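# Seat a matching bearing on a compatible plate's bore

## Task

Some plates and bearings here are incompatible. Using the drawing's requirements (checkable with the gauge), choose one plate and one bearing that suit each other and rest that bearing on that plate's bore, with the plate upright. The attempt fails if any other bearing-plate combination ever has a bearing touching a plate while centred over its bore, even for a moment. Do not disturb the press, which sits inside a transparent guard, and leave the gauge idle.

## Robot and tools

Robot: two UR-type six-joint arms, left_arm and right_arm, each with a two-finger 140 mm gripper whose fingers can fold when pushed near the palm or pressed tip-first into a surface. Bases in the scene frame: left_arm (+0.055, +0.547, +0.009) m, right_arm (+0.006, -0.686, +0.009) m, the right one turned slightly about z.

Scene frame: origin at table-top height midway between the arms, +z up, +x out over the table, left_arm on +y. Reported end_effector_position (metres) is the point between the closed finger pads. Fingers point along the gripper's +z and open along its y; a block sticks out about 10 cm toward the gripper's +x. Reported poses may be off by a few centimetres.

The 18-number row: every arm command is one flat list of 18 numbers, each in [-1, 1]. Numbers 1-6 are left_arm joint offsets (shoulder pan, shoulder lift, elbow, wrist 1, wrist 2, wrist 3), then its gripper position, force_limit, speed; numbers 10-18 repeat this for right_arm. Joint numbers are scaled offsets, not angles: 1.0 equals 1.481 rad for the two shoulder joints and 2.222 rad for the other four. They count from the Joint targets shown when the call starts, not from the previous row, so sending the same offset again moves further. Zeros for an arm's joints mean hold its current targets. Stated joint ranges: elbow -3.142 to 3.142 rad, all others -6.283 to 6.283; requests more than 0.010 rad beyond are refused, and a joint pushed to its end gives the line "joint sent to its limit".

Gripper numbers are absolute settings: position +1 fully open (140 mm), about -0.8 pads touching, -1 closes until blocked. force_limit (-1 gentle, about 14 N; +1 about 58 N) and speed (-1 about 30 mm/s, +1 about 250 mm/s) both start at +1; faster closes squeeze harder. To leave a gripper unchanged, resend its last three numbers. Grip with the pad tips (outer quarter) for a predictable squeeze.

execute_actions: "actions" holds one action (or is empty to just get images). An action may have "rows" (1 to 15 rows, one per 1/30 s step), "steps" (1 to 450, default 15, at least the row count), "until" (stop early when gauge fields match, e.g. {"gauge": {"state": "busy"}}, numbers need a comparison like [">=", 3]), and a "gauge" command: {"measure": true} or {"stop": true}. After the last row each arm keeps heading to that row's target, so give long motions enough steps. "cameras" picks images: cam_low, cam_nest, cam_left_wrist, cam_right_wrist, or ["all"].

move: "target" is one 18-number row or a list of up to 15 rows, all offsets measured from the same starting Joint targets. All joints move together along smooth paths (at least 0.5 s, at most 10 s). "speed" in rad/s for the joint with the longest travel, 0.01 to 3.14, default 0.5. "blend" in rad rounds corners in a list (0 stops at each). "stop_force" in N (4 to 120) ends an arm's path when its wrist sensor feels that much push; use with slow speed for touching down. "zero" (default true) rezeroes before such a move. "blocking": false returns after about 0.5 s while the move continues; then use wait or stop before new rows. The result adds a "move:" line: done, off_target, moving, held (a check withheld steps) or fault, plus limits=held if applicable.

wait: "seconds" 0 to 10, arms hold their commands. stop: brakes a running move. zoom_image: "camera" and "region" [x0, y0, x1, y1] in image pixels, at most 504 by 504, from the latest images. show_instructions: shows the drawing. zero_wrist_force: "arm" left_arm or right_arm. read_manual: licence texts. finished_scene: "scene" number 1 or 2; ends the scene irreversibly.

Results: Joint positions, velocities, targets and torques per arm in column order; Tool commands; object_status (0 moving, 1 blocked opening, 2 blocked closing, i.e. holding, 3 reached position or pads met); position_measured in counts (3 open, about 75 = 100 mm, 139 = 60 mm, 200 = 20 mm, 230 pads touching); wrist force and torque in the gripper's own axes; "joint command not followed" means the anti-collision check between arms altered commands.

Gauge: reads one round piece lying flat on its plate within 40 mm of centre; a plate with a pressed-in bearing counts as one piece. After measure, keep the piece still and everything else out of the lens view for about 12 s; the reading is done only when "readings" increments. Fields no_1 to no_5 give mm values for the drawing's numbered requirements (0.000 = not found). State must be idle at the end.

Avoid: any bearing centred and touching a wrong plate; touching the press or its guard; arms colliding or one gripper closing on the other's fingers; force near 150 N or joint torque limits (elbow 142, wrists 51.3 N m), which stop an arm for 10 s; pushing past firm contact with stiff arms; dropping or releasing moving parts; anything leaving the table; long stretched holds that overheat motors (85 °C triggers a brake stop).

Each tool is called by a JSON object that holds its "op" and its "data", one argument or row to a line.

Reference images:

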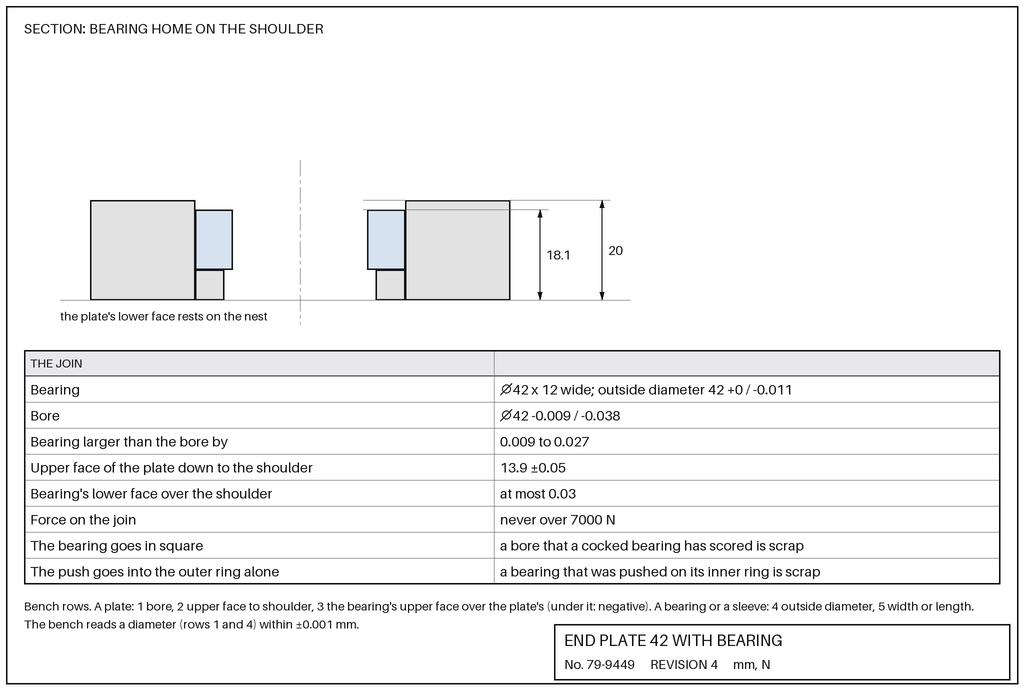

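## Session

{"op": "execute_actions", "data": {
  "actions": []
}}

Scene clock: 0.00 s.
left_arm: end_effector_position=(+0.4852, +0.5954, +0.3566) position_measured=3 object_status=3 end_effector_quat_wxyz=(-0.182, +0.750, +0.546, +0.325) | right_arm: end_effector_position=(+1.1291, -0.4232, +0.1184) position_measured=3 object_status=3 end_effector_quat_wxyz=(-0.101, +0.742, +0.308, +0.586)
Joint positions: left_arm=[-0.952 -2.182 2.247 -1.192 -0.928 0.78] | right_arm=[-0.083 -0.691 1.67 -3.75 -0.94 -3.59]
Joint velocities: within noise
Joint torques (N m): no reading
Wrist force (N): no reading
Wrist torque (N m): no reading
Wrist force, peak (N): no reading
Joint targets: left_arm=[-0.952 -2.182 2.247 -1.192 -0.928 0.780] | right_arm=[-0.083 -0.691 1.670 -3.750 -0.940 -3.590]
Tool commands: left_gripper/position=+1.0 left_gripper/force_limit=+1.0 left_gripper/speed=+1.0 right_gripper/position=+1.0 right_gripper/force_limit=+1.0 right_gripper/speed=+1.0
gauge: message=nothing_yet readings=0 no_1=0.000 no_2=0.000 no_3=0.000 no_4=0.000 no_5=0.000
camera_calibration:
cam_left_wrist: T_world_to_cam=[[0.942186, -0.327369, 0.0715221, -0.275455], [-0.27704, -0.881085, -0.383326, 0.792036], [0.188506, 0.34135, -0.92084, 0.212955], [0, 0, 0, 1]] pos_world=[0.438812, 0.534983, 0.519406]
cam_right_wrist: T_world_to_cam=[[0.575291, -0.790732, 0.209244, -1.00049], [-0.369091, -0.479247, -0.7963, 0.315515], [0.729939, 0.380875, -0.567559, -0.411602], [0, 0, 0, 1]] pos_world=[0.992472, -0.483141, 0.226983]

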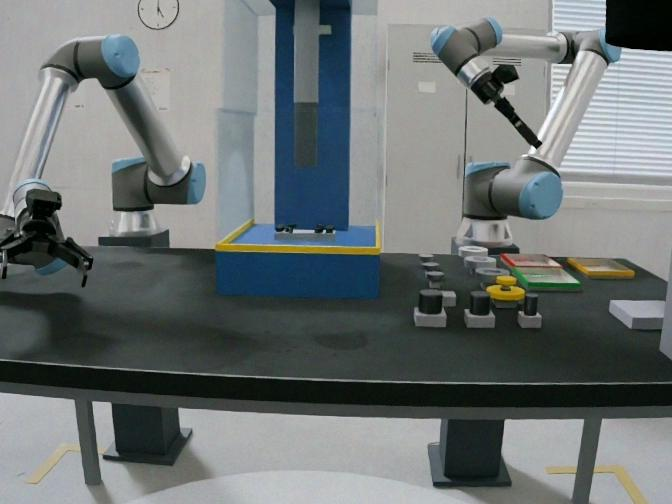

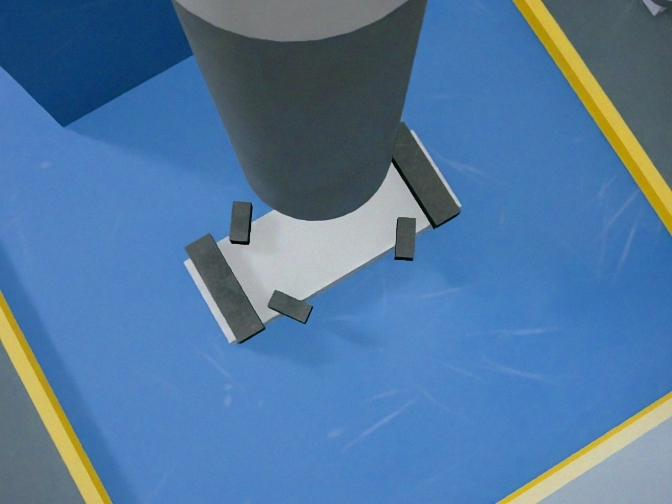

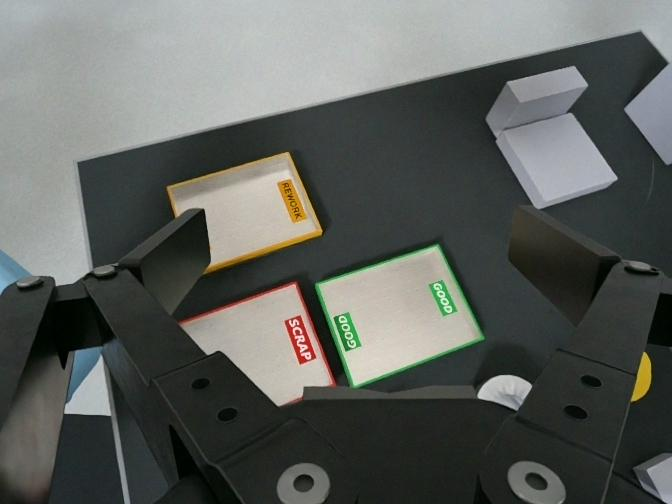

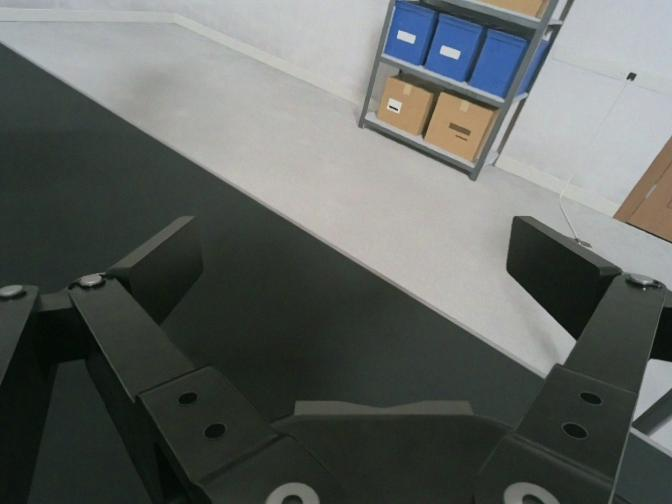

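{"op": "move", "data": {
  "target": [0.3058,0.1870,-0.0685,-0.2559,-0.2893,0.1313,1,1,1,0,0,0,0,0,0,1,1,1],
  "speed": 0.8,
  "cameras": ["cam_left_wrist"]
}}

{"op": "zoom_image", "data": {
  "camera": "cam_left_wrist",
  "region": [170, 80, 420, 270]
}}

{"op": "zoom_image", "data": {
  "camera": "cam_left_wrist",
  "region": [330, 80, 580, 270]
}}

{"op": "zoom_image", "data": {
  "camera": "cam_left_wrist",
  "region": [200, 200, 450, 400]
}}

Scene clock: 39.13 s.
left_arm: end_effector_position=(+0.5601, +0.4702, +0.3199) position_measured=3 object_status=3 end_effector_quat_wxyz=(+0.000, +0.707, +0.707, +0.000) | right_arm: end_effector_position=(+1.1291, -0.4232, +0.1184) position_measured=3 object_status=3 end_effector_quat_wxyz=(-0.101, +0.742, +0.308, +0.586)
Joint positions: left_arm=[-0.499 -1.905 2.095 -1.761 -1.57 1.072] | right_arm=[-0.083 -0.691 1.67 -3.75 -0.94 -3.59]
Joint torques (N m): left_arm=[17.25 -9.8 -52.91 -8.12 -3.51 3.52] | right_arm=[-0.51 -97.75 -33.23 -4.36 0.32 -0.31]
Wrist force (N): left_arm=[0.3 1.0 -0.5] | right_arm=[-0.1 0.0 -0.1]
Wrist torque (N m): left_arm=[0.07 0.20 -0.28] | right_arm=[0.01 0.03 0.00]
Wrist force, peak (N): left_arm=[0.8 2.9 -0.8] | right_arm=[-0.2 -0.2 -0.6]
Joint targets: left_arm=[-0.499 -1.905 2.095 -1.761 -1.570 1.072] | right_arm=[-0.083 -0.691 1.670 -3.750 -0.940 -3.590]
gauge: message=nothing_yet readings=0 no_1=0.000 no_2=0.000 no_3=0.000 no_4=0.000 no_5=0.000
move: done
camera_calibration:
cam_left_wrist: T_world_to_cam=[[0.999884, -0.000780137, -0.0152184, -0.542504], [0.00468404, -0.934603, 0.355662, 0.319385], [-0.0145006, -0.355692, -0.934491, 0.653587], [0, 0, 0, 1]] pos_world=[0.550423, 0.53055, 0.488922]
Images, in order (width x height): cam_left_wrist 672x504.

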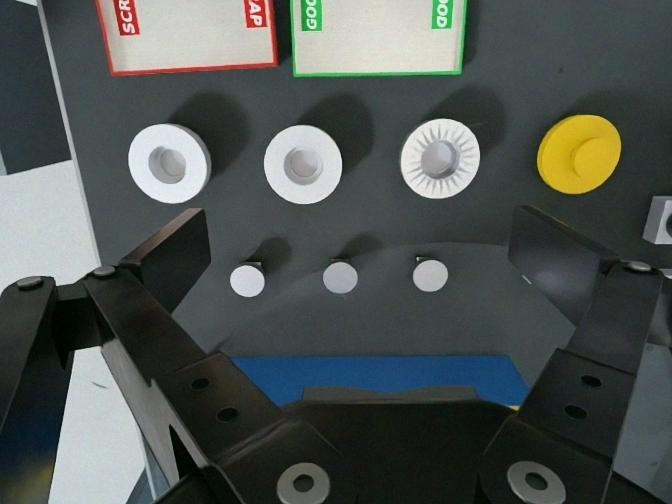

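Scaled by 2.016 from the camera's 672x504 image, which has a finer 960x720 frame.

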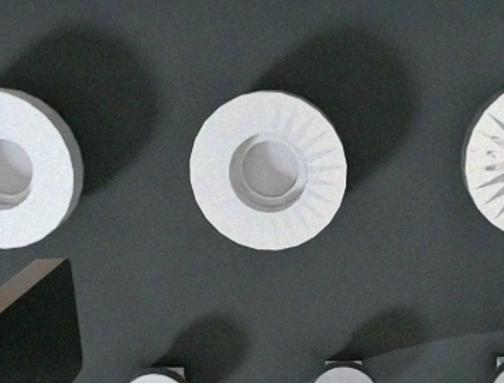

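Scaled by 2.016 from the camera's 672x504 image, which has a finer 960x720 frame.

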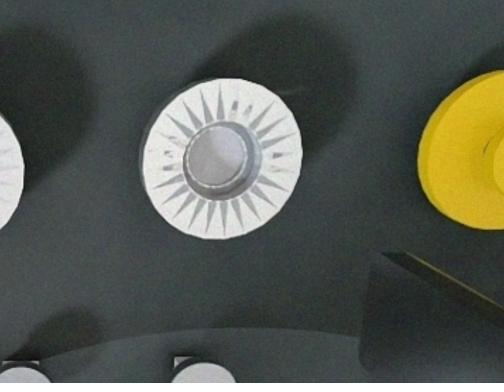

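Scaled by 2.016 from the camera's 672x504 image, which has a finer 960x720 frame.

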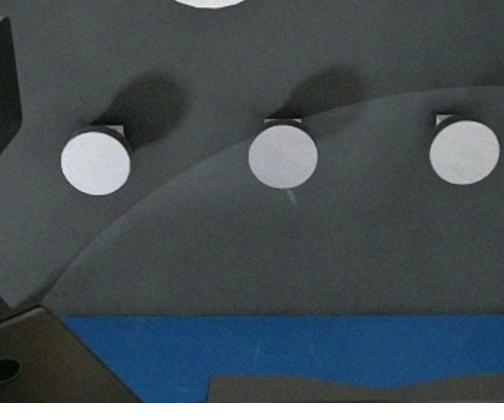

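{"op": "move", "data": {
  "target": [
    [0.0504,0.2220,0.0454,-0.1933,0,0.0336,0.55,0,-1,0,0,0,0,0,0,1,1,1],
    [0.0504,0.2874,0.0743,-0.2659,0,0.0336,0.55,0,-1,0,0,0,0,0,0,1,1,1]
  ],
  "speed": [0.5,0.12],
  "cameras": ["cam_left_wrist"]
}}

Scene clock: 92.53 s.
left_arm: end_effector_position=(+0.6571, +0.4662, +0.0570) position_measured=59 object_status=3 end_effector_quat_wxyz=(+0.000, +0.707, +0.707, +0.000) | right_arm: end_effector_position=(+1.1291, -0.4232, +0.1184) position_measured=3 object_status=3 end_effector_quat_wxyz=(-0.101, +0.742, +0.308, +0.586)
Joint positions: left_arm=[-0.424 -1.479 2.26 -2.352 -1.57 1.147] | right_arm=[-0.083 -0.691 1.67 -3.75 -0.94 -3.59]
Joint torques (N m): left_arm=[16.19 -37.09 -28.6 -8.13 -2.87 3.63] | right_arm=[-2.39 -97.85 -34.6 -5.17 0.7 -0.53]
Wrist force (N): left_arm=[0.4 1.0 -0.8] | right_arm=[0.1 0.0 -0.1]
Wrist torque (N m): left_arm=[0.05 0.24 -0.34] | right_arm=[0.00 -0.01 0.00]
Wrist force, peak (N): left_arm=[1.1 1.8 2.0] | right_arm=[0.3 0.2 0.4]
Joint targets: left_arm=[-0.424 -1.479 2.260 -2.352 -1.570 1.147] | right_arm=[-0.083 -0.691 1.670 -3.750 -0.940 -3.590]
gauge: message=nothing_yet readings=0 no_1=0.000 no_2=0.000 no_3=0.000 no_4=0.000 no_5=0.000
move: done
camera_calibration:
cam_left_wrist: T_world_to_cam=[[0.999885, -0.000654143, -0.0151606, -0.643579], [0.00478441, -0.934524, 0.355869, 0.408577], [-0.0144007, -0.3559, -0.934413, 0.407826], [0, 0, 0, 1]] pos_world=[0.647423, 0.526549, 0.225921]
Images, in order (width x height): cam_left_wrist 672x504.

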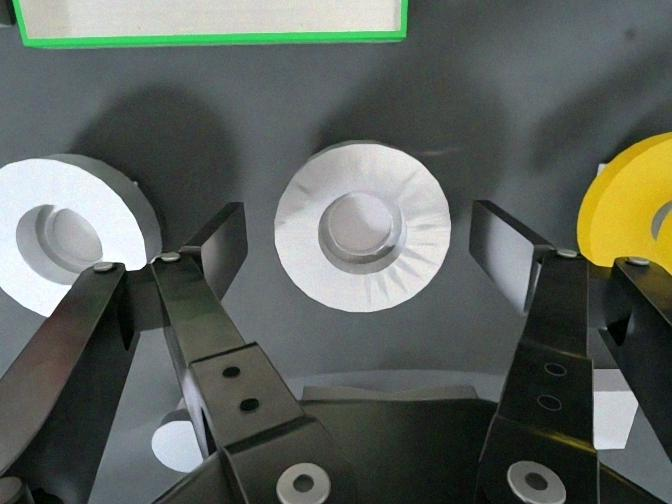

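{"op": "move", "data": {
  "target": [
    [0,0,0,0,0,0,-1,0,-1,0,0,0,0,0,0,1,1,1],
    [0,-0.0654,-0.0289,0.0725,0,0,-1,0,-1,0,0,0,0,0,0,1,1,1],
    [0.3107,0.2255,-0.2646,0.1144,0,0.2071,-1,0,-1,0,0,0,0,0,0,1,1,1],
    [0.3107,0.2519,-0.2501,0.0822,0,0.2071,-1,0,-1,0,0,0,0,0,0,1,1,1]
  ],
  "speed": [0.1,0.2,0.5,0.1],
  "blend": [0,0.03,0.02,0],
  "cameras": ["cam_left_wrist"]
}}

{"op": "move", "data": {
  "target": [0,0.0162,0.0069,-0.0177,0,0,-1,0,-1,0,0,0,0,0,0,1,1,1],
  "speed": 0.015,
  "stop_force": 10,
  "cameras": ["cam_left_wrist"]
}}

Scene clock: 118.40 s.
left_arm: end_effector_position=(+0.9150, +0.7522, +0.0750) position_measured=105 object_status=2 end_effector_quat_wxyz=(+0.000, +0.707, +0.707, +0.000) | right_arm: end_effector_position=(+1.1291, -0.4232, +0.1184) position_measured=3 object_status=3 end_effector_quat_wxyz=(-0.101, +0.742, +0.308, +0.586)
Joint positions: left_arm=[0.036 -1.106 1.704 -2.169 -1.57 1.607] | right_arm=[-0.083 -0.691 1.67 -3.75 -0.94 -3.59]
Joint torques (N m): left_arm=[16.05 -76.62 -35.31 -8.55 -2.26 3.63] | right_arm=[-2.91 -96.11 -35.11 -5.64 0.33 -0.28]
Wrist force (N): left_arm=[0.4 0.8 2.7] | right_arm=[0.3 -0.2 0.0]
Wrist torque (N m): left_arm=[-0.02 0.33 -0.26] | right_arm=[-0.04 -0.07 0.00]
Wrist force, peak (N): left_arm=[2.9 -7.6 -24.4] | right_arm=[0.0 -0.5 -0.3]
Joint targets: left_arm=[0.036 -1.106 1.704 -2.169 -1.570 1.607] | right_arm=[-0.083 -0.691 1.670 -3.750 -0.940 -3.590]
gauge: message=nothing_yet readings=0 no_1=0.000 no_2=0.000 no_3=0.000 no_4=0.000 no_5=0.000
move: done
camera_calibration:
cam_left_wrist: T_world_to_cam=[[0.999881, -0.000629575, -0.0153822, -0.901051], [0.00488571, -0.934537, 0.355834, 0.668138], [-0.0145992, -0.355867, -0.934423, 0.530304], [0, 0, 0, 1]] pos_world=[0.905422, 0.812549, 0.243922]
Images, in order (width x height): cam_left_wrist 672x504.

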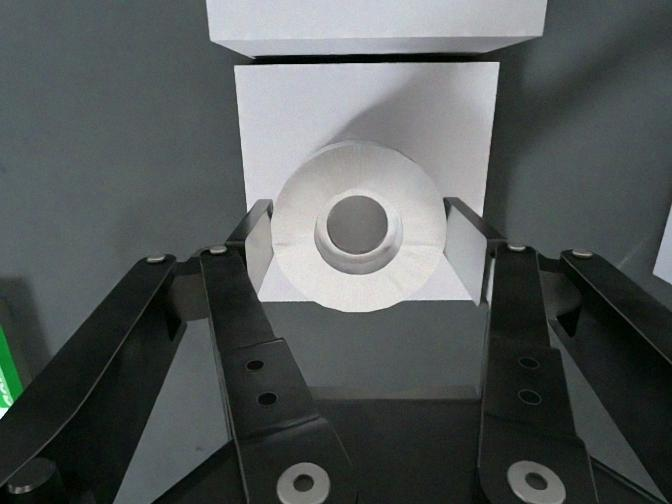

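Scene clock: 121.17 s.
left_arm: end_effector_position=(+0.9152, +0.7522, +0.0603) position_measured=105 object_status=2 end_effector_quat_wxyz=(+0.000, +0.707, +0.707, +0.000) | right_arm: end_effector_position=(+1.1291, -0.4232, +0.1184) position_measured=3 object_status=3 end_effector_quat_wxyz=(-0.101, +0.742, +0.308, +0.586)
Joint positions: left_arm=[0.036 -1.092 1.713 -2.192 -1.57 1.607] | right_arm=[-0.083 -0.691 1.67 -3.75 -0.94 -3.59]
Joint torques (N m): left_arm=[12.93 -97.63 -43.9 -3.51 -2.26 3.32] | right_arm=[-0.59 -96.05 -34.63 -5.74 0.21 -0.51]
Wrist force (N): left_arm=[-0.4 -1.6 -4.8] | right_arm=[0.0 -0.2 -0.2]
Wrist torque (N m): left_arm=[0.34 0.32 -0.27] | right_arm=[-0.03 0.01 -0.01]
Wrist force, peak (N): left_arm=[-1.6 -13.0 -27.8] | right_arm=[0.3 -0.4 -0.1]
Joint targets: left_arm=[0.036 -1.092 1.713 -2.192 -1.570 1.607] | right_arm=[-0.083 -0.691 1.670 -3.750 -0.940 -3.590]
gauge: message=nothing_yet readings=0 no_1=0.000 no_2=0.000 no_3=0.000 no_4=0.000 no_5=0.000
move: contact (left_arm); left_arm: the wrist 1 is farthest, 0.017 rad from its target
camera_calibration:
cam_left_wrist: T_world_to_cam=[[0.99988, -0.000664916, -0.0154757, -0.901324], [0.00488596, -0.934537, 0.355833, 0.673332], [-0.0146992, -0.355866, -0.934421, 0.516752], [0, 0, 0, 1]] pos_world=[0.905522, 0.812549, 0.229322]
Images, in order (width x height): cam_left_wrist 672x504.

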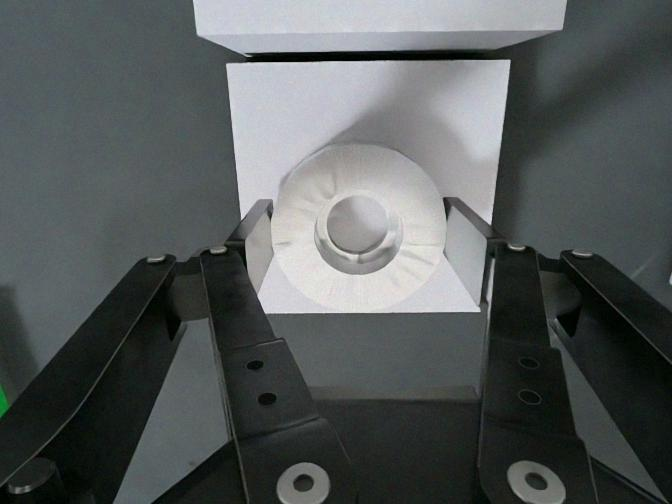

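{"op": "move", "data": {
  "target": [
    [0,0,0,0,0,0,0.55,0,-1,0,0,0,0,0,0,1,1,1],
    [0,-0.0359,-0.0185,0.0425,0,0,0.55,0,-1,0,0,0,0,0,0,1,1,1],
    [-0.4461,-0.2627,0.2017,-0.0265,0,-0.2973,0.13,0,-1,0,0,0,0,0,0,1,1,1]
  ],
  "speed": [0.1,0.1,0.6],
  "blend": [0,0.02,0],
  "cameras": ["cam_left_wrist"]
}}

{"op": "execute_actions", "data": {
  "actions": [
    {"gauge":{"measure":true},"steps":420,"until":{"gauge":{"readings":[">=",1]}}}
  ]
}}

Scene clock: 152.30 s.
left_arm: end_effector_position=(+0.6590, +0.3262, +0.0999) position_measured=113 object_status=0 end_effector_quat_wxyz=(+0.000, +0.707, +0.707, +0.000) | right_arm: end_effector_position=(+1.1291, -0.4232, +0.1184) position_measured=3 object_status=3 end_effector_quat_wxyz=(-0.101, +0.742, +0.308, +0.586)
Joint positions: left_arm=[-0.625 -1.481 2.161 -2.251 -1.57 0.946] | right_arm=[-0.083 -0.691 1.67 -3.75 -0.94 -3.59]
Joint torques (N m): left_arm=[-14.31 -64.86 -31.8 -8.14 -2.31 -4.24] | right_arm=[-0.27 -96.08 -35.76 -5.93 0.28 -0.13]
Wrist force (N): left_arm=[0.8 -0.1 -0.3] | right_arm=[0.2 -0.2 0.2]
Wrist torque (N m): left_arm=[-0.26 0.16 -0.14] | right_arm=[-0.05 -0.04 -0.01]
Wrist force, peak (N): left_arm=[5.1 2.0 -0.1] | right_arm=[-0.3 -0.3 0.3]
Joint targets: left_arm=[-0.625 -1.481 2.161 -2.251 -1.570 0.946] | right_arm=[-0.083 -0.691 1.670 -3.750 -0.940 -3.590]
gauge: message=nothing_yet readings=0 no_1=0.000 no_2=0.000 no_3=0.000 no_4=0.000 no_5=0.000
move: done
camera_calibration:
cam_left_wrist: T_world_to_cam=[[0.999882, -0.00081645, -0.0153116, -0.644814], [0.00468459, -0.93457, 0.355749, 0.262583], [-0.0146002, -0.355779, -0.934456, 0.398209], [0, 0, 0, 1]] pos_world=[0.649322, 0.38655, 0.268822]
Images, in order (width x height): cam_left_wrist 672x504.

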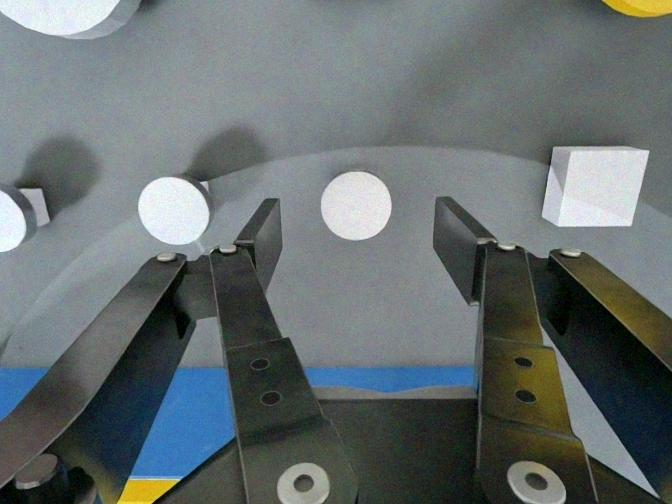

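Scene clock: 164.50 s.
left_arm: end_effector_position=(+0.6590, +0.3262, +0.0999) position_measured=113 object_status=3 end_effector_quat_wxyz=(+0.000, +0.707, +0.707, +0.000) | right_arm: end_effector_position=(+1.1291, -0.4232, +0.1184) position_measured=3 object_status=3 end_effector_quat_wxyz=(-0.101, +0.742, +0.308, +0.586)
Joint positions: left_arm=[-0.625 -1.481 2.161 -2.251 -1.57 0.946] | right_arm=[-0.083 -0.691 1.67 -3.75 -0.94 -3.59]
Joint torques (N m): left_arm=[-14.01 -64.99 -32.38 -8.31 -2.21 -3.97] | right_arm=[-0.82 -98.16 -36.31 -6.06 0.54 -0.39]
Wrist force (N): left_arm=[0.5 -0.1 -0.2] | right_arm=[-0.1 -0.2 0.1]
Wrist torque (N m): left_arm=[-0.25 0.21 -0.13] | right_arm=[-0.04 0.02 0.00]
Wrist force, peak (N): left_arm=[1.1 0.1 -0.4] | right_arm=[0.5 0.2 0.0]
Joint targets: left_arm=[-0.625 -1.481 2.161 -2.251 -1.570 0.946] | right_arm=[-0.083 -0.691 1.670 -3.750 -0.940 -3.590]
Tool commands: left_gripper/position=+0.13 left_gripper/force_limit=+0.0 left_gripper/speed=-1.0 right_gripper/position=+1.0 right_gripper/force_limit=+1.0 right_gripper/speed=+1.0
gauge: message=measure_taken readings=1 no_1=41.953 no_2=13.900 no_3=0.000 no_4=0.000 no_5=0.000

{"op": "move", "data": {
  "target": [
    [0.4461,0.2268,-0.2202,0.0690,0,0.2973,0.55,0,-1,0,0,0,0,0,0,1,1,1],
    [0.4461,0.2627,-0.2017,0.0264,0,0.2973,-1,0,-1,0,0,0,0,0,0,1,1,1],
    [0.4461,0.2268,-0.2202,0.0690,0,0.2973,-1,0,-1,0,0,0,0,0,0,1,1,1],
    [0.1354,-0.0641,0.0155,0.0272,0,0.0902,-1,0,-1,0,0,0,0,0,0,1,1,1]
  ],
  "speed": [0.7,0.1,0.12,0.5],
  "blend": [0.01,0,0.02,0]
}}

{"op": "move", "data": {
  "target": [0,0.0725,0.0314,-0.0797,0,0,-1,0,-1,0,0,0,0,0,0,1,1,1],
  "speed": 0.05,
  "stop_force": 12,
  "cameras": ["cam_left_wrist"]
}}

Scene clock: 192.43 s.
left_arm: end_effector_position=(+0.6572, +0.4663, +0.1299) position_measured=105 object_status=2 end_effector_quat_wxyz=(+0.000, +0.707, +0.707, +0.000) | right_arm: end_effector_position=(+1.1291, -0.4232, +0.1184) position_measured=3 object_status=3 end_effector_quat_wxyz=(-0.101, +0.742, +0.308, +0.586)
Joint positions: left_arm=[-0.424 -1.576 2.196 -2.19 -1.57 1.147] | right_arm=[-0.083 -0.691 1.67 -3.75 -0.94 -3.59]
Joint torques (N m): left_arm=[-14.22 -59.02 -33.82 -8.3 -2.2 -4.31] | right_arm=[0.41 -96.74 -36.11 -5.81 0.94 -0.19]
Wrist force (N): left_arm=[0.5 0.9 1.7] | right_arm=[-0.2 0.0 -0.1]
Wrist torque (N m): left_arm=[0.06 0.19 -0.20] | right_arm=[-0.01 0.03 -0.01]
Wrist force, peak (N): left_arm=[-0.7 -10.0 -18.4] | right_arm=[0.1 0.4 0.4]
Joint targets: left_arm=[-0.424 -1.576 2.196 -2.190 -1.570 1.147] | right_arm=[-0.083 -0.691 1.670 -3.750 -0.940 -3.590]
gauge: message=measure_taken readings=1 no_1=41.953 no_2=13.900 no_3=0.000 no_4=0.000 no_5=0.000
move: done

Scene clock: 196.87 s.
left_arm: end_effector_position=(+0.6575, +0.4660, +0.0575) position_measured=105 object_status=2 end_effector_quat_wxyz=(+0.000, +0.707, +0.707, +0.000) | right_arm: end_effector_position=(+1.1291, -0.4232, +0.1184) position_measured=3 object_status=3 end_effector_quat_wxyz=(-0.101, +0.742, +0.308, +0.586)
Joint positions: left_arm=[-0.424 -1.479 2.259 -2.35 -1.57 1.147] | right_arm=[-0.083 -0.691 1.67 -3.75 -0.94 -3.59]
Joint torques (N m): left_arm=[-10.16 -64.23 -42.53 -3.04 -2.23 -4.18] | right_arm=[0.48 -95.97 -37.12 -6.12 0.51 -0.33]
Wrist force (N): left_arm=[0.5 1.1 1.4] | right_arm=[0.1 -0.1 -0.2]
Wrist torque (N m): left_arm=[0.08 0.23 -0.20] | right_arm=[-0.01 -0.02 -0.01]
Wrist force, peak (N): left_arm=[2.2 -6.6 -36.0] | right_arm=[0.2 -0.5 0.2]
Joint targets: left_arm=[-0.424 -1.479 2.259 -2.350 -1.570 1.147] | right_arm=[-0.083 -0.691 1.670 -3.750 -0.940 -3.590]
gauge: message=measure_taken readings=1 no_1=41.953 no_2=13.900 no_3=0.000 no_4=0.000 no_5=0.000
move: contact (left_arm); left_arm: the wrist 1 is farthest, 0.017 rad from its target
camera_calibration:
cam_left_wrist: T_world_to_cam=[[0.999882, -0.000722918, -0.0153469, -0.64389], [0.00478457, -0.93457, 0.355747, 0.408262], [-0.0145999, -0.355779, -0.934456, 0.408304], [0, 0, 0, 1]] pos_world=[0.647822, 0.52635, 0.226422]
Images, in order (width x height): cam_left_wrist 672x504.

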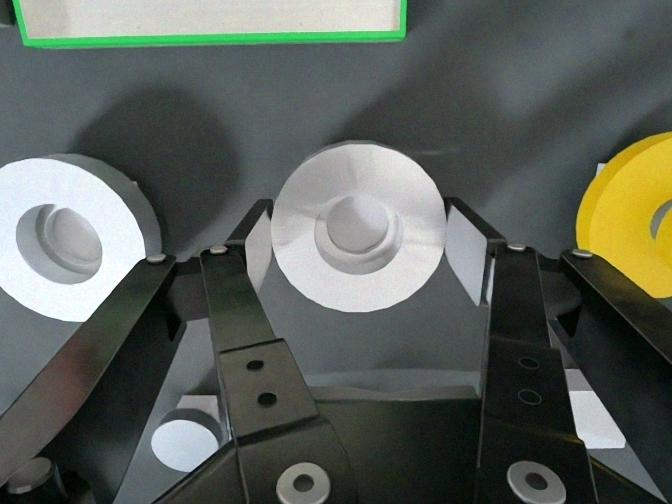

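{"op": "move", "data": {
  "target": [
    [0,0.00047,0.00018,-0.0005,0,0,-1,0,-1,0,0,0,0,0,0,1,1,1],
    [0,0.00047,0.00018,-0.0005,0,0,0.55,0,-1,0,0,0,0,0,0,1,1,1],
    [0,-0.0656,-0.0285,0.0719,0,0,0.55,0,-1,0,0,0,0,0,0,1,1,1],
    [-0.1003,-0.2534,0.0734,0.0951,0,-0.0668,0.55,0,-1,0,0,0,0,0,0,1,1,1],
    [-0.1003,-0.1748,0.1098,0.0063,0,-0.0668,0.55,0,-1,0,0,0,0,0,0,1,1,1]
  ],
  "speed": [0.02,0.1,0.15,0.4,0.15],
  "blend": [0,0,0.02,0.02,0],
  "cameras": ["cam_left_wrist"]
}}

Scene clock: 226.27 s.
left_arm: end_effector_position=(+0.5113, +0.4600, +0.0578) position_measured=59 object_status=3 end_effector_quat_wxyz=(+0.000, +0.707, +0.707, +0.000) | right_arm: end_effector_position=(+1.1291, -0.4232, +0.1184) position_measured=3 object_status=3 end_effector_quat_wxyz=(-0.101, +0.742, +0.308, +0.586)
Joint positions: left_arm=[-0.573 -1.738 2.503 -2.336 -1.57 0.998] | right_arm=[-0.083 -0.691 1.67 -3.75 -0.94 -3.59]
Joint torques (N m): left_arm=[-13.78 -11.93 -29.21 -8.47 -2.58 -4.32] | right_arm=[-1.1 -96.89 -37.75 -6.07 0.42 -0.4]
Wrist force (N): left_arm=[-0.1 0.8 -0.7] | right_arm=[0.2 -0.2 0.2]
Wrist torque (N m): left_arm=[0.01 0.31 -0.14] | right_arm=[-0.03 -0.03 -0.01]
Wrist force, peak (N): left_arm=[1.0 3.2 -1.1] | right_arm=[0.6 0.1 0.0]
Joint targets: left_arm=[-0.573 -1.738 2.503 -2.336 -1.570 0.998] | right_arm=[-0.083 -0.691 1.670 -3.750 -0.940 -3.590]
gauge: message=measure_taken readings=1 no_1=41.953 no_2=13.900 no_3=0.000 no_4=0.000 no_5=0.000
move: done
camera_calibration:
cam_left_wrist: T_world_to_cam=[[0.999894, -0.000857613, -0.0145505, -0.497726], [0.00438288, -0.934377, 0.356259, 0.403325], [-0.0139012, -0.356285, -0.934274, 0.404218], [0, 0, 0, 1]] pos_world=[0.501525, 0.520448, 0.22672]
Images, in order (width x height): cam_left_wrist 672x504.

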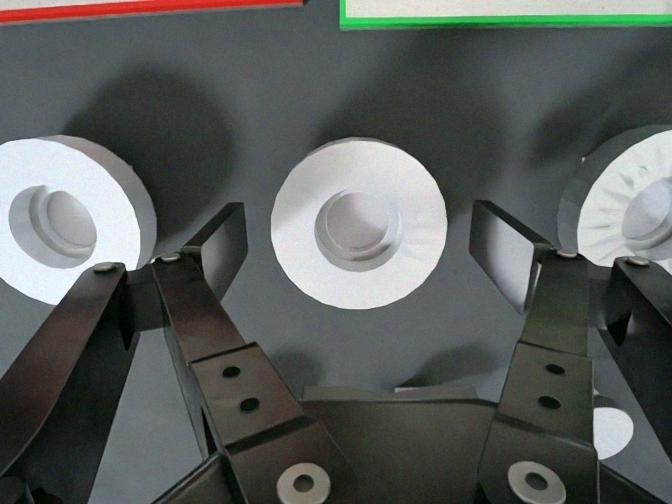

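{"op": "move", "data": {
  "target": [
    [0,0,0,0,0,0,-1,0,-1,0,0,0,0,0,0,1,1,1],
    [0,-0.0786,-0.0364,0.0888,0,0,-1,0,-1,0,0,0,0,0,0,1,1,1],
    [0.4110,0.4001,-0.3740,0.1073,0,0.2739,-1,0,-1,0,0,0,0,0,0,1,1,1],
    [0.4110,0.4265,-0.3595,0.0752,0,0.2739,-1,0,-1,0,0,0,0,0,0,1,1,1]
  ],
  "speed": [0.1,0.2,0.6,0.1],
  "blend": [0,0.03,0.02,0]
}}

{"op": "move", "data": {
  "target": [0,0.0162,0.0069,-0.0177,0,0,-1,0,-1,0,0,0,0,0,0,1,1,1],
  "speed": 0.015,
  "stop_force": 10
}}

Scene clock: 256.77 s.
left_arm: end_effector_position=(+0.9153, +0.7522, +0.0757) position_measured=105 object_status=2 end_effector_quat_wxyz=(+0.000, +0.707, +0.707, +0.000) | right_arm: end_effector_position=(+1.1291, -0.4232, +0.1184) position_measured=3 object_status=3 end_effector_quat_wxyz=(-0.101, +0.742, +0.308, +0.586)
Joint positions: left_arm=[0.036 -1.107 1.704 -2.169 -1.57 1.607] | right_arm=[-0.083 -0.691 1.67 -3.75 -0.94 -3.59]
Joint torques (N m): left_arm=[16.69 -78.34 -34.46 -8.45 -2.35 3.61] | right_arm=[-1.3 -97.73 -38.61 -6.01 0.9 -0.09]
Wrist force (N): left_arm=[0.2 0.7 2.8] | right_arm=[0.4 -0.2 0.0]
Wrist torque (N m): left_arm=[-0.05 0.37 -0.25] | right_arm=[-0.04 -0.07 -0.01]
Wrist force, peak (N): left_arm=[3.8 -9.4 -28.7] | right_arm=[-0.3 -0.5 0.2]
Joint targets: left_arm=[0.036 -1.107 1.704 -2.169 -1.570 1.607] | right_arm=[-0.083 -0.691 1.670 -3.750 -0.940 -3.590]
gauge: message=measure_taken readings=1 no_1=41.953 no_2=13.900 no_3=0.000 no_4=0.000 no_5=0.000
move: done

Scene clock: 259.53 s.
left_arm: end_effector_position=(+0.9154, +0.7522, +0.0612) position_measured=105 object_status=2 end_effector_quat_wxyz=(+0.000, +0.707, +0.707, +0.000) | right_arm: end_effector_position=(+1.1291, -0.4232, +0.1184) position_measured=3 object_status=3 end_effector_quat_wxyz=(-0.101, +0.742, +0.308, +0.586)
Joint positions: left_arm=[0.036 -1.093 1.713 -2.191 -1.57 1.607] | right_arm=[-0.083 -0.691 1.67 -3.75 -0.94 -3.59]
Joint torques (N m): left_arm=[13.54 -99.94 -44.42 -3.43 -2.34 3.52] | right_arm=[0.36 -98.15 -38.7 -6.04 0.3 -0.19]
Wrist force (N): left_arm=[0.2 -1.8 -3.3] | right_arm=[0.1 0.1 0.2]
Wrist torque (N m): left_arm=[0.22 0.30 -0.26] | right_arm=[0.02 -0.02 -0.01]
Wrist force, peak (N): left_arm=[-1.3 -12.4 -24.8] | right_arm=[0.4 -0.2 0.3]
Joint targets: left_arm=[0.036 -1.093 1.713 -2.191 -1.570 1.607] | right_arm=[-0.083 -0.691 1.670 -3.750 -0.940 -3.590]
gauge: message=measure_taken readings=1 no_1=41.953 no_2=13.900 no_3=0.000 no_4=0.000 no_5=0.000
move: contact (left_arm); left_arm: the wrist 1 is farthest, 0.017 rad from its target

{"op": "move", "data": {
  "target": [
    [0,0,0,0,0,0,0.55,0,-1,0,0,0,0,0,0,1,1,1],
    [0,-0.0354,-0.0185,0.0421,0,0,0.55,0,-1,0,0,0,0,0,0,1,1,1],
    [-0.4461,-0.2622,0.2017,-0.0269,0,-0.2973,0.13,0,-1,0,0,0,0,0,0,1,1,1]
  ],
  "speed": [0.1,0.1,0.6],
  "blend": [0,0.02,0]
}}

{"op": "execute_actions", "data": {
  "actions": [
    {"gauge":{"measure":true},"steps":420,"until":{"gauge":{"readings":[">=",2]}}}
  ]
}}

Scene clock: 284.00 s.
left_arm: end_effector_position=(+0.6594, +0.3259, +0.1002) position_measured=113 object_status=0 end_effector_quat_wxyz=(+0.000, +0.707, +0.707, +0.000) | right_arm: end_effector_position=(+1.1291, -0.4232, +0.1184) position_measured=3 object_status=3 end_effector_quat_wxyz=(-0.101, +0.742, +0.308, +0.586)
Joint positions: left_arm=[-0.625 -1.481 2.161 -2.251 -1.57 0.946] | right_arm=[-0.083 -0.691 1.67 -3.75 -0.94 -3.59]
Joint torques (N m): left_arm=[-15.52 -65.43 -31.6 -8.22 -2.5 -4.28] | right_arm=[-1.83 -98.24 -38.71 -5.88 0.79 -0.45]
Wrist force (N): left_arm=[0.4 0.0 -0.5] | right_arm=[0.1 -0.1 -0.1]
Wrist torque (N m): left_arm=[-0.24 0.23 -0.14] | right_arm=[-0.02 -0.02 -0.01]
Wrist force, peak (N): left_arm=[5.3 1.9 0.0] | right_arm=[0.5 -0.3 0.3]
Joint targets: left_arm=[-0.625 -1.481 2.161 -2.251 -1.570 0.946] | right_arm=[-0.083 -0.691 1.670 -3.750 -0.940 -3.590]
gauge: message=measure_taken readings=1 no_1=41.953 no_2=13.900 no_3=0.000 no_4=0.000 no_5=0.000
move: done

Scene clock: 296.20 s.
left_arm: end_effector_position=(+0.6594, +0.3259, +0.1002) position_measured=113 object_status=3 end_effector_quat_wxyz=(+0.000, +0.707, +0.707, +0.000) | right_arm: end_effector_position=(+1.1291, -0.4232, +0.1184) position_measured=3 object_status=3 end_effector_quat_wxyz=(-0.101, +0.742, +0.308, +0.586)
Joint positions: left_arm=[-0.625 -1.481 2.161 -2.251 -1.57 0.946] | right_arm=[-0.083 -0.691 1.67 -3.75 -0.94 -3.59]
Joint torques (N m): left_arm=[-15.53 -65.46 -32.5 -8.06 -2.42 -4.04] | right_arm=[1.09 -97.34 -39.38 -5.93 0.55 -0.55]
Wrist force (N): left_arm=[0.5 0.1 -0.5] | right_arm=[-0.1 0.1 0.0]
Wrist torque (N m): left_arm=[-0.20 0.21 -0.14] | right_arm=[0.02 0.01 -0.01]
Wrist force, peak (N): left_arm=[0.9 0.0 -0.5] | right_arm=[0.4 -0.1 0.4]
Joint targets: left_arm=[-0.625 -1.481 2.161 -2.251 -1.570 0.946] | right_arm=[-0.083 -0.691 1.670 -3.750 -0.940 -3.590]
Tool commands: left_gripper/position=+0.13 left_gripper/force_limit=+0.0 left_gripper/speed=-1.0 right_gripper/position=+1.0 right_gripper/force_limit=+1.0 right_gripper/speed=+1.0
gauge: message=measure_taken readings=2 no_1=41.985 no_2=13.899 no_3=0.000 no_4=0.000 no_5=0.000

{"op": "move", "data": {
  "target": [
    [0.4461,0.2268,-0.2202,0.0690,0,0.2973,0.55,0,-1,0,0,0,0,0,0,1,1,1],
    [0.4461,0.2622,-0.2017,0.0269,0,0.2973,-1,0,-1,0,0,0,0,0,0,1,1,1],
    [0.4461,0.2268,-0.2202,0.0690,0,0.2973,-1,0,-1,0,0,0,0,0,0,1,1,1],
    [0.0351,-0.2519,0.1174,0.0504,0,0.0234,-1,0,-1,0,0,0,0,0,0,1,1,1]
  ],
  "speed": [0.7,0.1,0.12,0.6],
  "blend": [0.01,0,0.02,0]
}}

{"op": "move", "data": {
  "target": [0,0.0882,0.0397,-0.0985,0,0,-1,0,-1,0,0,0,0,0,0,1,1,1],
  "speed": 0.05,
  "stop_force": 12,
  "cameras": ["cam_left_wrist"]
}}

{"op": "zoom_image", "data": {
  "camera": "cam_left_wrist",
  "region": [240, 110, 480, 330]
}}

Scene clock: 332.80 s.
left_arm: end_effector_position=(+0.5117, +0.4599, +0.1303) position_measured=105 object_status=2 end_effector_quat_wxyz=(+0.000, +0.707, +0.707, +0.000) | right_arm: end_effector_position=(+1.1291, -0.4232, +0.1184) position_measured=3 object_status=3 end_effector_quat_wxyz=(-0.101, +0.742, +0.308, +0.586)
Joint positions: left_arm=[-0.573 -1.854 2.422 -2.139 -1.57 0.998] | right_arm=[-0.083 -0.691 1.67 -3.75 -0.94 -3.59]
Joint torques (N m): left_arm=[-15.48 -33.98 -35.98 -8.44 -2.44 -4.43] | right_arm=[-1.52 -96.06 -39.94 -6.16 0.82 0.08]
Wrist force (N): left_arm=[0.6 0.7 1.2] | right_arm=[0.1 0.0 -0.3]
Wrist torque (N m): left_arm=[-0.09 0.17 -0.07] | right_arm=[0.01 -0.01 -0.01]
Wrist force, peak (N): left_arm=[-1.0 -9.7 -20.1] | right_arm=[0.3 0.0 0.5]
Joint targets: left_arm=[-0.573 -1.854 2.422 -2.139 -1.570 0.998] | right_arm=[-0.083 -0.691 1.670 -3.750 -0.940 -3.590]
gauge: message=measure_taken readings=2 no_1=41.985 no_2=13.899 no_3=0.000 no_4=0.000 no_5=0.000
move: done

Scene clock: 337.97 s.
left_arm: end_effector_position=(+0.5122, +0.4594, +0.0583) position_measured=105 object_status=2 end_effector_quat_wxyz=(+0.000, +0.707, +0.707, +0.000) | right_arm: end_effector_position=(+1.1291, -0.4232, +0.1184) position_measured=3 object_status=3 end_effector_quat_wxyz=(-0.101, +0.742, +0.308, +0.586)
Joint positions: left_arm=[-0.573 -1.737 2.501 -2.335 -1.57 0.998] | right_arm=[-0.083 -0.691 1.67 -3.75 -0.94 -3.59]
Joint torques (N m): left_arm=[-9.99 -42.07 -42.38 -4.14 -2.14 -4.2] | right_arm=[-0.02 -99.64 -40.15 -5.97 0.47 -0.26]
Wrist force (N): left_arm=[0.1 0.8 1.8] | right_arm=[0.1 -0.1 0.0]
Wrist torque (N m): left_arm=[-0.01 0.26 -0.15] | right_arm=[-0.04 -0.05 -0.01]
Wrist force, peak (N): left_arm=[5.6 -10.3 -44.3] | right_arm=[0.3 -0.5 -0.2]
Joint targets: left_arm=[-0.573 -1.737 2.501 -2.335 -1.570 0.998] | right_arm=[-0.083 -0.691 1.670 -3.750 -0.940 -3.590]
gauge: message=measure_taken readings=2 no_1=41.985 no_2=13.899 no_3=0.000 no_4=0.000 no_5=0.000
move: contact (left_arm); left_arm: the wrist 1 is farthest, 0.023 rad from its target
camera_calibration:
cam_left_wrist: T_world_to_cam=[[0.999897, -0.000882428, -0.0143273, -0.498661], [0.00428146, -0.934343, 0.356348, 0.402725], [-0.0137011, -0.356373, -0.934243, 0.404364], [0, 0, 0, 1]] pos_world=[0.502426, 0.519948, 0.22712]
Images, in order (width x height): cam_left_wrist 672x504.

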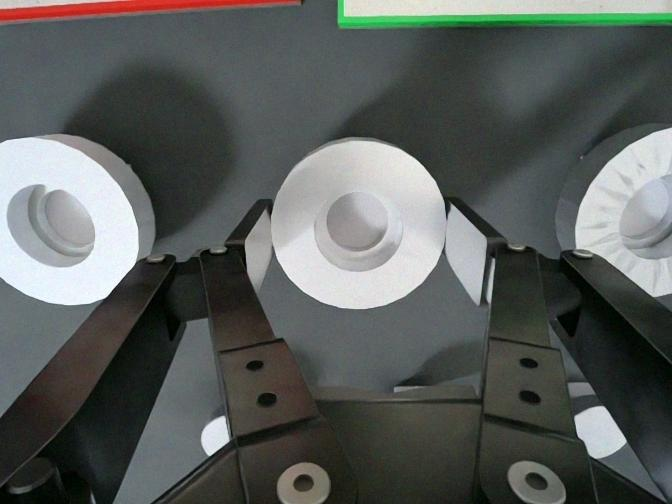

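Scaled by 2.100 from the camera's 672x504 image, which has a finer 960x720 frame.

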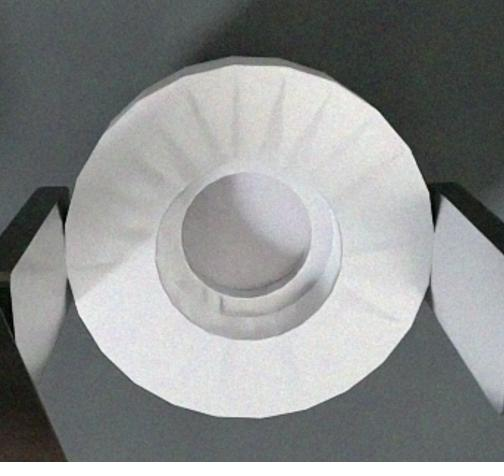

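{"op": "move", "data": {
  "target": [
    [0,0.00055,0.00025,-0.00062,0,0,-1,0,-1,0,0,0,0,0,0,1,1,1],
    [0,0.00055,0.00025,-0.00062,0,0,0.55,0,-1,0,0,0,0,0,0,1,1,1],
    [0,-0.0792,-0.0355,0.0884,0,0,0.55,0,-1,0,0,0,0,0,0,1,1,1],
    [-0.0351,0.1727,-0.1529,0.0379,0,-0.0235,0.13,0,-1,0,0,0,0,0,0,1,1,1],
    [-0.0351,0.2110,-0.1375,-0.0031,0,-0.0235,0.13,-0.1,-1,0,0,0,0,0,0,1,1,1]
  ],
  "speed": [0.02,0.1,0.15,0.4,0.12],
  "blend": [0,0,0.02,0,0],
  "cameras": ["cam_left_wrist"]
}}

Scene clock: 378.03 s.
left_arm: end_effector_position=(+0.6594, +0.3259, +0.0573) position_measured=113 object_status=3 end_effector_quat_wxyz=(+0.000, +0.707, +0.707, +0.000) | right_arm: end_effector_position=(+1.1291, -0.4232, +0.1184) position_measured=3 object_status=3 end_effector_quat_wxyz=(-0.101, +0.742, +0.308, +0.586)
Joint positions: left_arm=[-0.625 -1.425 2.195 -2.342 -1.57 0.946] | right_arm=[-0.083 -0.691 1.67 -3.75 -0.94 -3.59]
Joint torques (N m): left_arm=[-13.53 -41.63 -28.75 -8.17 1.36 -4.26] | right_arm=[-1.2 -97.92 -41.38 -5.94 0.4 -0.05]
Wrist force (N): left_arm=[0.3 0.4 -0.7] | right_arm=[0.1 -0.2 0.0]
Wrist torque (N m): left_arm=[-0.05 0.24 -0.13] | right_arm=[-0.05 -0.01 -0.01]
Wrist force, peak (N): left_arm=[2.8 -5.6 -21.9] | right_arm=[0.4 0.1 0.5]
Joint targets: left_arm=[-0.625 -1.425 2.195 -2.342 -1.570 0.946] | right_arm=[-0.083 -0.691 1.670 -3.750 -0.940 -3.590]
gauge: message=measure_taken readings=2 no_1=41.985 no_2=13.899 no_3=0.000 no_4=0.000 no_5=0.000
move: done
camera_calibration:
cam_left_wrist: T_world_to_cam=[[0.999896, -0.000601166, -0.0144338, -0.64606], [0.00458218, -0.934343, 0.356345, 0.277392], [-0.0137003, -0.356373, -0.934243, 0.357929], [0, 0, 0, 1]] pos_world=[0.649625, 0.386347, 0.22622]
Images, in order (width x height): cam_left_wrist 672x504.

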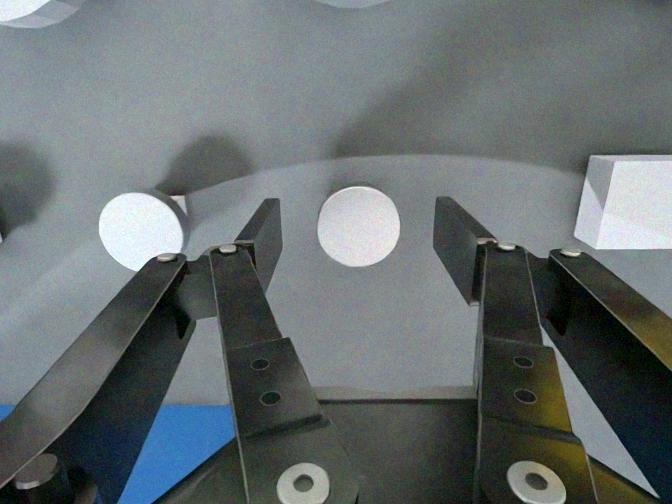

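{"op": "move", "data": {
  "target": [
    [0,0,0,0,0,0,-1,-0.1,-1,0,0,0,0,0,0,1,1,1],
    [0,-0.0767,-0.0365,0.0876,0,0,-1,-0.1,-1,0,0,0,0,0,0,1,1,1],
    [0.4461,0.1884,-0.2356,0.1100,0,0.2973,-1,-0.1,-1,0,0,0,0,0,0,1,1,1],
    [0.4461,0.2149,-0.2211,0.0779,0,0.2973,-1,-0.1,-1,0,0,0,0,0,0,1,1,1]
  ],
  "speed": [0.1,0.2,0.6,0.1],
  "blend": [0,0.03,0.02,0]
}}

{"op": "move", "data": {
  "target": [0,0.0162,0.0069,-0.0177,0,0,-1,-0.1,-1,0,0,0,0,0,0,1,1,1],
  "speed": 0.015,
  "stop_force": 8,
  "cameras": ["cam_left_wrist"]
}}

Scene clock: 394.83 s.
left_arm: end_effector_position=(+0.9154, +0.7522, +0.0756) position_measured=168 object_status=2 end_effector_quat_wxyz=(+0.000, +0.707, +0.707, +0.000) | right_arm: end_effector_position=(+1.1291, -0.4232, +0.1184) position_measured=3 object_status=3 end_effector_quat_wxyz=(-0.101, +0.742, +0.308, +0.586)
Joint positions: left_arm=[0.036 -1.107 1.704 -2.169 -1.57 1.607] | right_arm=[-0.083 -0.691 1.67 -3.75 -0.94 -3.59]
Joint torques (N m): left_arm=[16.73 -76.42 -34.32 -8.39 -2.44 3.7] | right_arm=[-0.93 -98.81 -41.56 -6.02 0.59 0.11]
Wrist force (N): left_arm=[0.6 0.7 1.2] | right_arm=[0.1 -0.1 0.0]
Wrist torque (N m): left_arm=[-0.06 0.28 -0.26] | right_arm=[-0.03 -0.02 -0.01]
Wrist force, peak (N): left_arm=[2.1 -4.0 -15.1] | right_arm=[0.4 -0.4 -0.1]
Joint targets: left_arm=[0.036 -1.106 1.704 -2.169 -1.570 1.607] | right_arm=[-0.083 -0.691 1.670 -3.750 -0.940 -3.590]
gauge: message=measure_taken readings=2 no_1=41.985 no_2=13.899 no_3=0.000 no_4=0.000 no_5=0.000
move: done

Scene clock: 397.67 s.
left_arm: end_effector_position=(+0.9155, +0.7522, +0.0606) position_measured=168 object_status=2 end_effector_quat_wxyz=(+0.000, +0.707, +0.707, +0.000) | right_arm: end_effector_position=(+1.1291, -0.4232, +0.1184) position_measured=3 object_status=3 end_effector_quat_wxyz=(-0.101, +0.742, +0.308, +0.586)
Joint positions: left_arm=[0.036 -1.092 1.713 -2.192 -1.57 1.607] | right_arm=[-0.083 -0.691 1.67 -3.75 -0.94 -3.59]
Joint torques (N m): left_arm=[12.94 -100.83 -43 -3.46 -2.52 3.47] | right_arm=[-0.35 -96.52 -42.06 -5.88 0.46 0.06]
Wrist force (N): left_arm=[0.4 1.3 0.2] | right_arm=[0.3 0.1 0.2]
Wrist torque (N m): left_arm=[-0.03 0.35 -0.27] | right_arm=[0.01 -0.07 -0.01]
Wrist force, peak (N): left_arm=[-0.4 -6.0 -19.2] | right_arm=[0.1 -0.5 0.0]
Joint targets: left_arm=[0.036 -1.092 1.713 -2.192 -1.570 1.607] | right_arm=[-0.083 -0.691 1.670 -3.750 -0.940 -3.590]
gauge: message=measure_taken readings=2 no_1=41.985 no_2=13.899 no_3=0.000 no_4=0.000 no_5=0.000
move: contact (left_arm); left_arm: the wrist 1 is farthest, 0.016 rad from its target
camera_calibration:
cam_left_wrist: T_world_to_cam=[[0.999891, -0.000381985, -0.0147276, -0.901935], [0.00488286, -0.934569, 0.355749, 0.673309], [-0.0138998, -0.355783, -0.934465, 0.51616], [0, 0, 0, 1]] pos_world=[0.905724, 0.812549, 0.229521]
Images, in order (width x height): cam_left_wrist 672x504.

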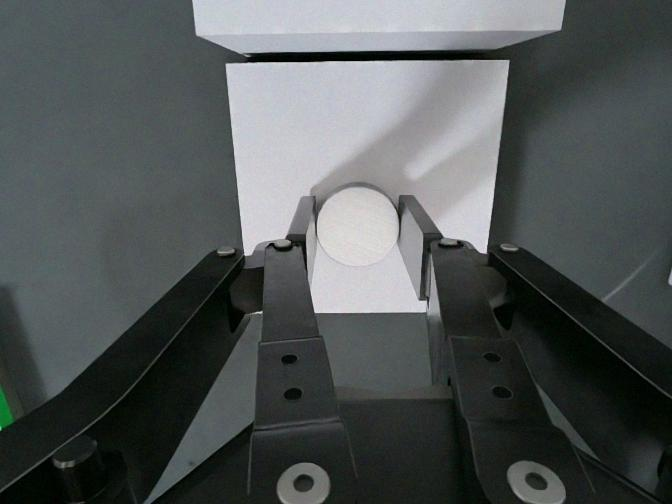

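{"op": "move", "data": {
  "target": [
    [0,0.0003,0.00014,-0.00034,0,0,-1,-0.1,-1,0,0,0,0,0,0,1,1,1],
    [0,0.0003,0.00014,-0.00034,0,0,0.13,-0.1,-1,0,0,0,0,0,0,1,1,1],
    [0,-0.0361,-0.0184,0.0426,0,0,0.13,-0.1,-1,0,0,0,0,0,0,1,1,1],
    [-0.4461,-0.2627,0.2017,-0.0264,0,-0.2973,0.13,-0.1,-1,0,0,0,0,0,0,1,1,1]
  ],
  "speed": [0.02,0.1,0.1,0.7],
  "blend": [0,0,0.02,0]
}}

{"op": "execute_actions", "data": {
  "actions": [
    {"gauge":{"measure":true},"steps":420,"until":{"gauge":{"readings":[">=",3]}}}
  ]
}}

Scene clock: 414.47 s.
left_arm: end_effector_position=(+0.6593, +0.3261, +0.1001) position_measured=113 object_status=3 end_effector_quat_wxyz=(+0.000, +0.707, +0.707, +0.000) | right_arm: end_effector_position=(+1.1291, -0.4232, +0.1184) position_measured=3 object_status=3 end_effector_quat_wxyz=(-0.101, +0.742, +0.308, +0.586)
Joint positions: left_arm=[-0.625 -1.481 2.161 -2.251 -1.57 0.946] | right_arm=[-0.083 -0.691 1.67 -3.75 -0.94 -3.59]
Joint torques (N m): left_arm=[-17.59 -65.02 -31.58 -8.11 -2.31 -4.44] | right_arm=[-0.17 -97.5 -42.65 -6.08 0.71 -0.29]
Wrist force (N): left_arm=[0.4 0.0 -0.1] | right_arm=[0.1 -0.1 0.2]
Wrist torque (N m): left_arm=[-0.23 0.23 -0.14] | right_arm=[-0.03 -0.04 -0.01]
Wrist force, peak (N): left_arm=[-0.8 -7.7 -21.2] | right_arm=[0.5 0.1 0.4]
Joint targets: left_arm=[-0.625 -1.481 2.161 -2.251 -1.570 0.946] | right_arm=[-0.083 -0.691 1.670 -3.750 -0.940 -3.590]
gauge: message=measure_taken readings=2 no_1=41.985 no_2=13.899 no_3=0.000 no_4=0.000 no_5=0.000
move: done

Scene clock: 426.67 s.
left_arm: end_effector_position=(+0.6592, +0.3260, +0.1001) position_measured=113 object_status=3 end_effector_quat_wxyz=(+0.000, +0.707, +0.707, +0.000) | right_arm: end_effector_position=(+1.1291, -0.4232, +0.1184) position_measured=3 object_status=3 end_effector_quat_wxyz=(-0.101, +0.742, +0.308, +0.586)
Joint positions: left_arm=[-0.625 -1.481 2.161 -2.251 -1.57 0.946] | right_arm=[-0.083 -0.691 1.67 -3.75 -0.94 -3.59]
Joint torques (N m): left_arm=[-14.62 -65.69 -31.57 -8.08 2.53 -4.13] | right_arm=[-0.02 -97.31 -42.94 -6.11 0.82 -0.15]
Wrist force (N): left_arm=[0.6 -0.2 -0.5] | right_arm=[0.0 -0.2 0.2]
Wrist torque (N m): left_arm=[-0.29 0.21 -0.13] | right_arm=[-0.04 -0.01 -0.01]
Wrist force, peak (N): left_arm=[0.9 0.0 -0.5] | right_arm=[0.2 -0.4 0.4]
Joint targets: left_arm=[-0.625 -1.481 2.161 -2.251 -1.570 0.946] | right_arm=[-0.083 -0.691 1.670 -3.750 -0.940 -3.590]
Tool commands: left_gripper/position=+0.13 left_gripper/force_limit=-0.1 left_gripper/speed=-1.0 right_gripper/position=+1.0 right_gripper/force_limit=+1.0 right_gripper/speed=+1.0
gauge: message=measure_taken readings=3 no_1=0.000 no_2=0.000 no_3=0.000 no_4=41.998 no_5=12.000

{"op": "move", "data": {
  "target": [
    [0.4461,0.2268,-0.2202,0.0690,0,0.2973,0.13,-0.1,-1,0,0,0,0,0,0,1,1,1],
    [0.4461,0.2631,-0.2016,0.0261,0,0.2973,-1,-0.1,-1,0,0,0,0,0,0,1,1,1],
    [0.4461,0.2268,-0.2202,0.0690,0,0.2973,-1,-0.1,-1,0,0,0,0,0,0,1,1,1],
    [0.0371,-0.2674,0.1056,0.0726,0,0.0248,-1,-0.1,-1,0,0,0,0,0,0,1,1,1]
  ],
  "speed": [0.7,0.1,0.12,0.6],
  "blend": [0.01,0,0.02,0]
}}

{"op": "move", "data": {
  "target": [0,0.0515,0.0296,-0.0640,0,0,-1,-0.1,-1,0,0,0,0,0,0,1,1,1],
  "speed": 0.15,
  "cameras": ["cam_left_wrist"]
}}

{"op": "zoom_image", "data": {
  "camera": "cam_left_wrist",
  "region": [240, 100, 480, 340]
}}

Scene clock: 465.90 s.
left_arm: end_effector_position=(+0.5125, +0.4608, +0.1501) position_measured=168 object_status=2 end_effector_quat_wxyz=(+0.000, +0.707, +0.707, +0.000) | right_arm: end_effector_position=(+1.1291, -0.4232, +0.1184) position_measured=3 object_status=3 end_effector_quat_wxyz=(-0.101, +0.742, +0.308, +0.586)
Joint positions: left_arm=[-0.57 -1.877 2.396 -2.09 -1.57 1.001] | right_arm=[-0.083 -0.691 1.67 -3.75 -0.94 -3.59]
Joint torques (N m): left_arm=[-15.7 -33.86 -36.27 -3.03 -1.8 -4.15] | right_arm=[-0.76 -99.28 -43.51 -5.87 0.5 -0.07]
Wrist force (N): left_arm=[0.4 0.6 -0.4] | right_arm=[0.2 -0.1 0.2]
Wrist torque (N m): left_arm=[-0.11 0.21 -0.10] | right_arm=[-0.04 -0.04 -0.01]
Wrist force, peak (N): left_arm=[-0.2 -3.6 -10.8] | right_arm=[0.2 -0.2 0.5]
Joint targets: left_arm=[-0.570 -1.877 2.396 -2.090 -1.570 1.001] | right_arm=[-0.083 -0.691 1.670 -3.750 -0.940 -3.590]
gauge: message=measure_taken readings=3 no_1=0.000 no_2=0.000 no_3=0.000 no_4=41.998 no_5=12.000
move: done

Scene clock: 467.30 s.
left_arm: end_effector_position=(+0.5125, +0.4608, +0.0951) position_measured=168 object_status=2 end_effector_quat_wxyz=(+0.000, +0.707, +0.707, +0.000) | right_arm: end_effector_position=(+1.1291, -0.4232, +0.1184) position_measured=3 object_status=3 end_effector_quat_wxyz=(-0.101, +0.742, +0.308, +0.586)
Joint positions: left_arm=[-0.57 -1.801 2.461 -2.232 -1.57 1.001] | right_arm=[-0.083 -0.691 1.67 -3.75 -0.94 -3.59]
Joint torques (N m): left_arm=[-14.16 -12.87 -32.58 -8.02 -1.06 -4.35] | right_arm=[0.59 -97.18 -45.03 -6.28 0.5 0.25]
Wrist force (N): left_arm=[0.4 0.4 0.0] | right_arm=[0.1 -0.1 0.2]
Wrist torque (N m): left_arm=[-0.16 0.23 -0.12] | right_arm=[-0.02 -0.04 -0.01]
Wrist force, peak (N): left_arm=[0.1 0.8 -1.6] | right_arm=[0.3 -0.3 0.2]
Joint targets: left_arm=[-0.570 -1.801 2.462 -2.232 -1.570 1.001] | right_arm=[-0.083 -0.691 1.670 -3.750 -0.940 -3.590]
gauge: message=measure_taken readings=3 no_1=0.000 no_2=0.000 no_3=0.000 no_4=41.998 no_5=12.000
move: done
camera_calibration:
cam_left_wrist: T_world_to_cam=[[0.999893, -0.000763371, -0.0145862, -0.498421], [0.00448364, -0.934377, 0.356258, 0.390693], [-0.0139009, -0.356285, -0.934274, 0.439462], [0, 0, 0, 1]] pos_world=[0.502725, 0.521248, 0.26412]
Images, in order (width x height): cam_left_wrist 672x504.

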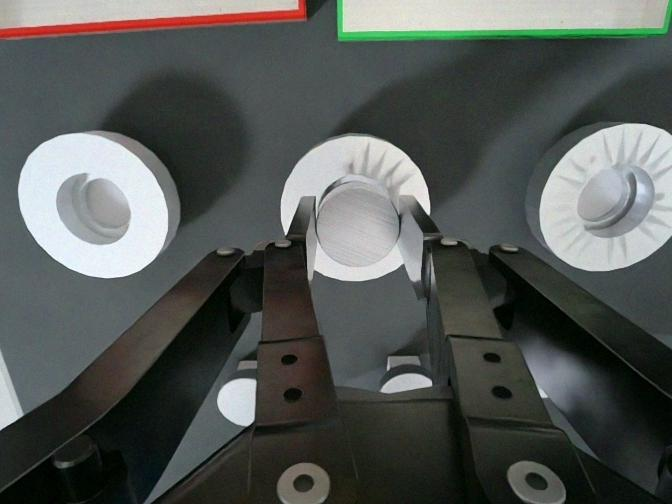

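Scaled by 2.100 from the camera's 672x504 image, which has a finer 960x720 frame.

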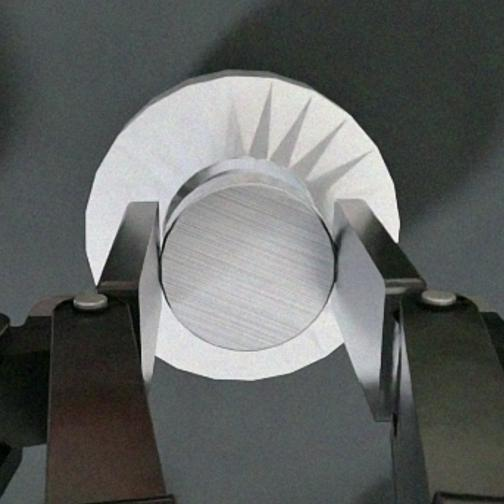

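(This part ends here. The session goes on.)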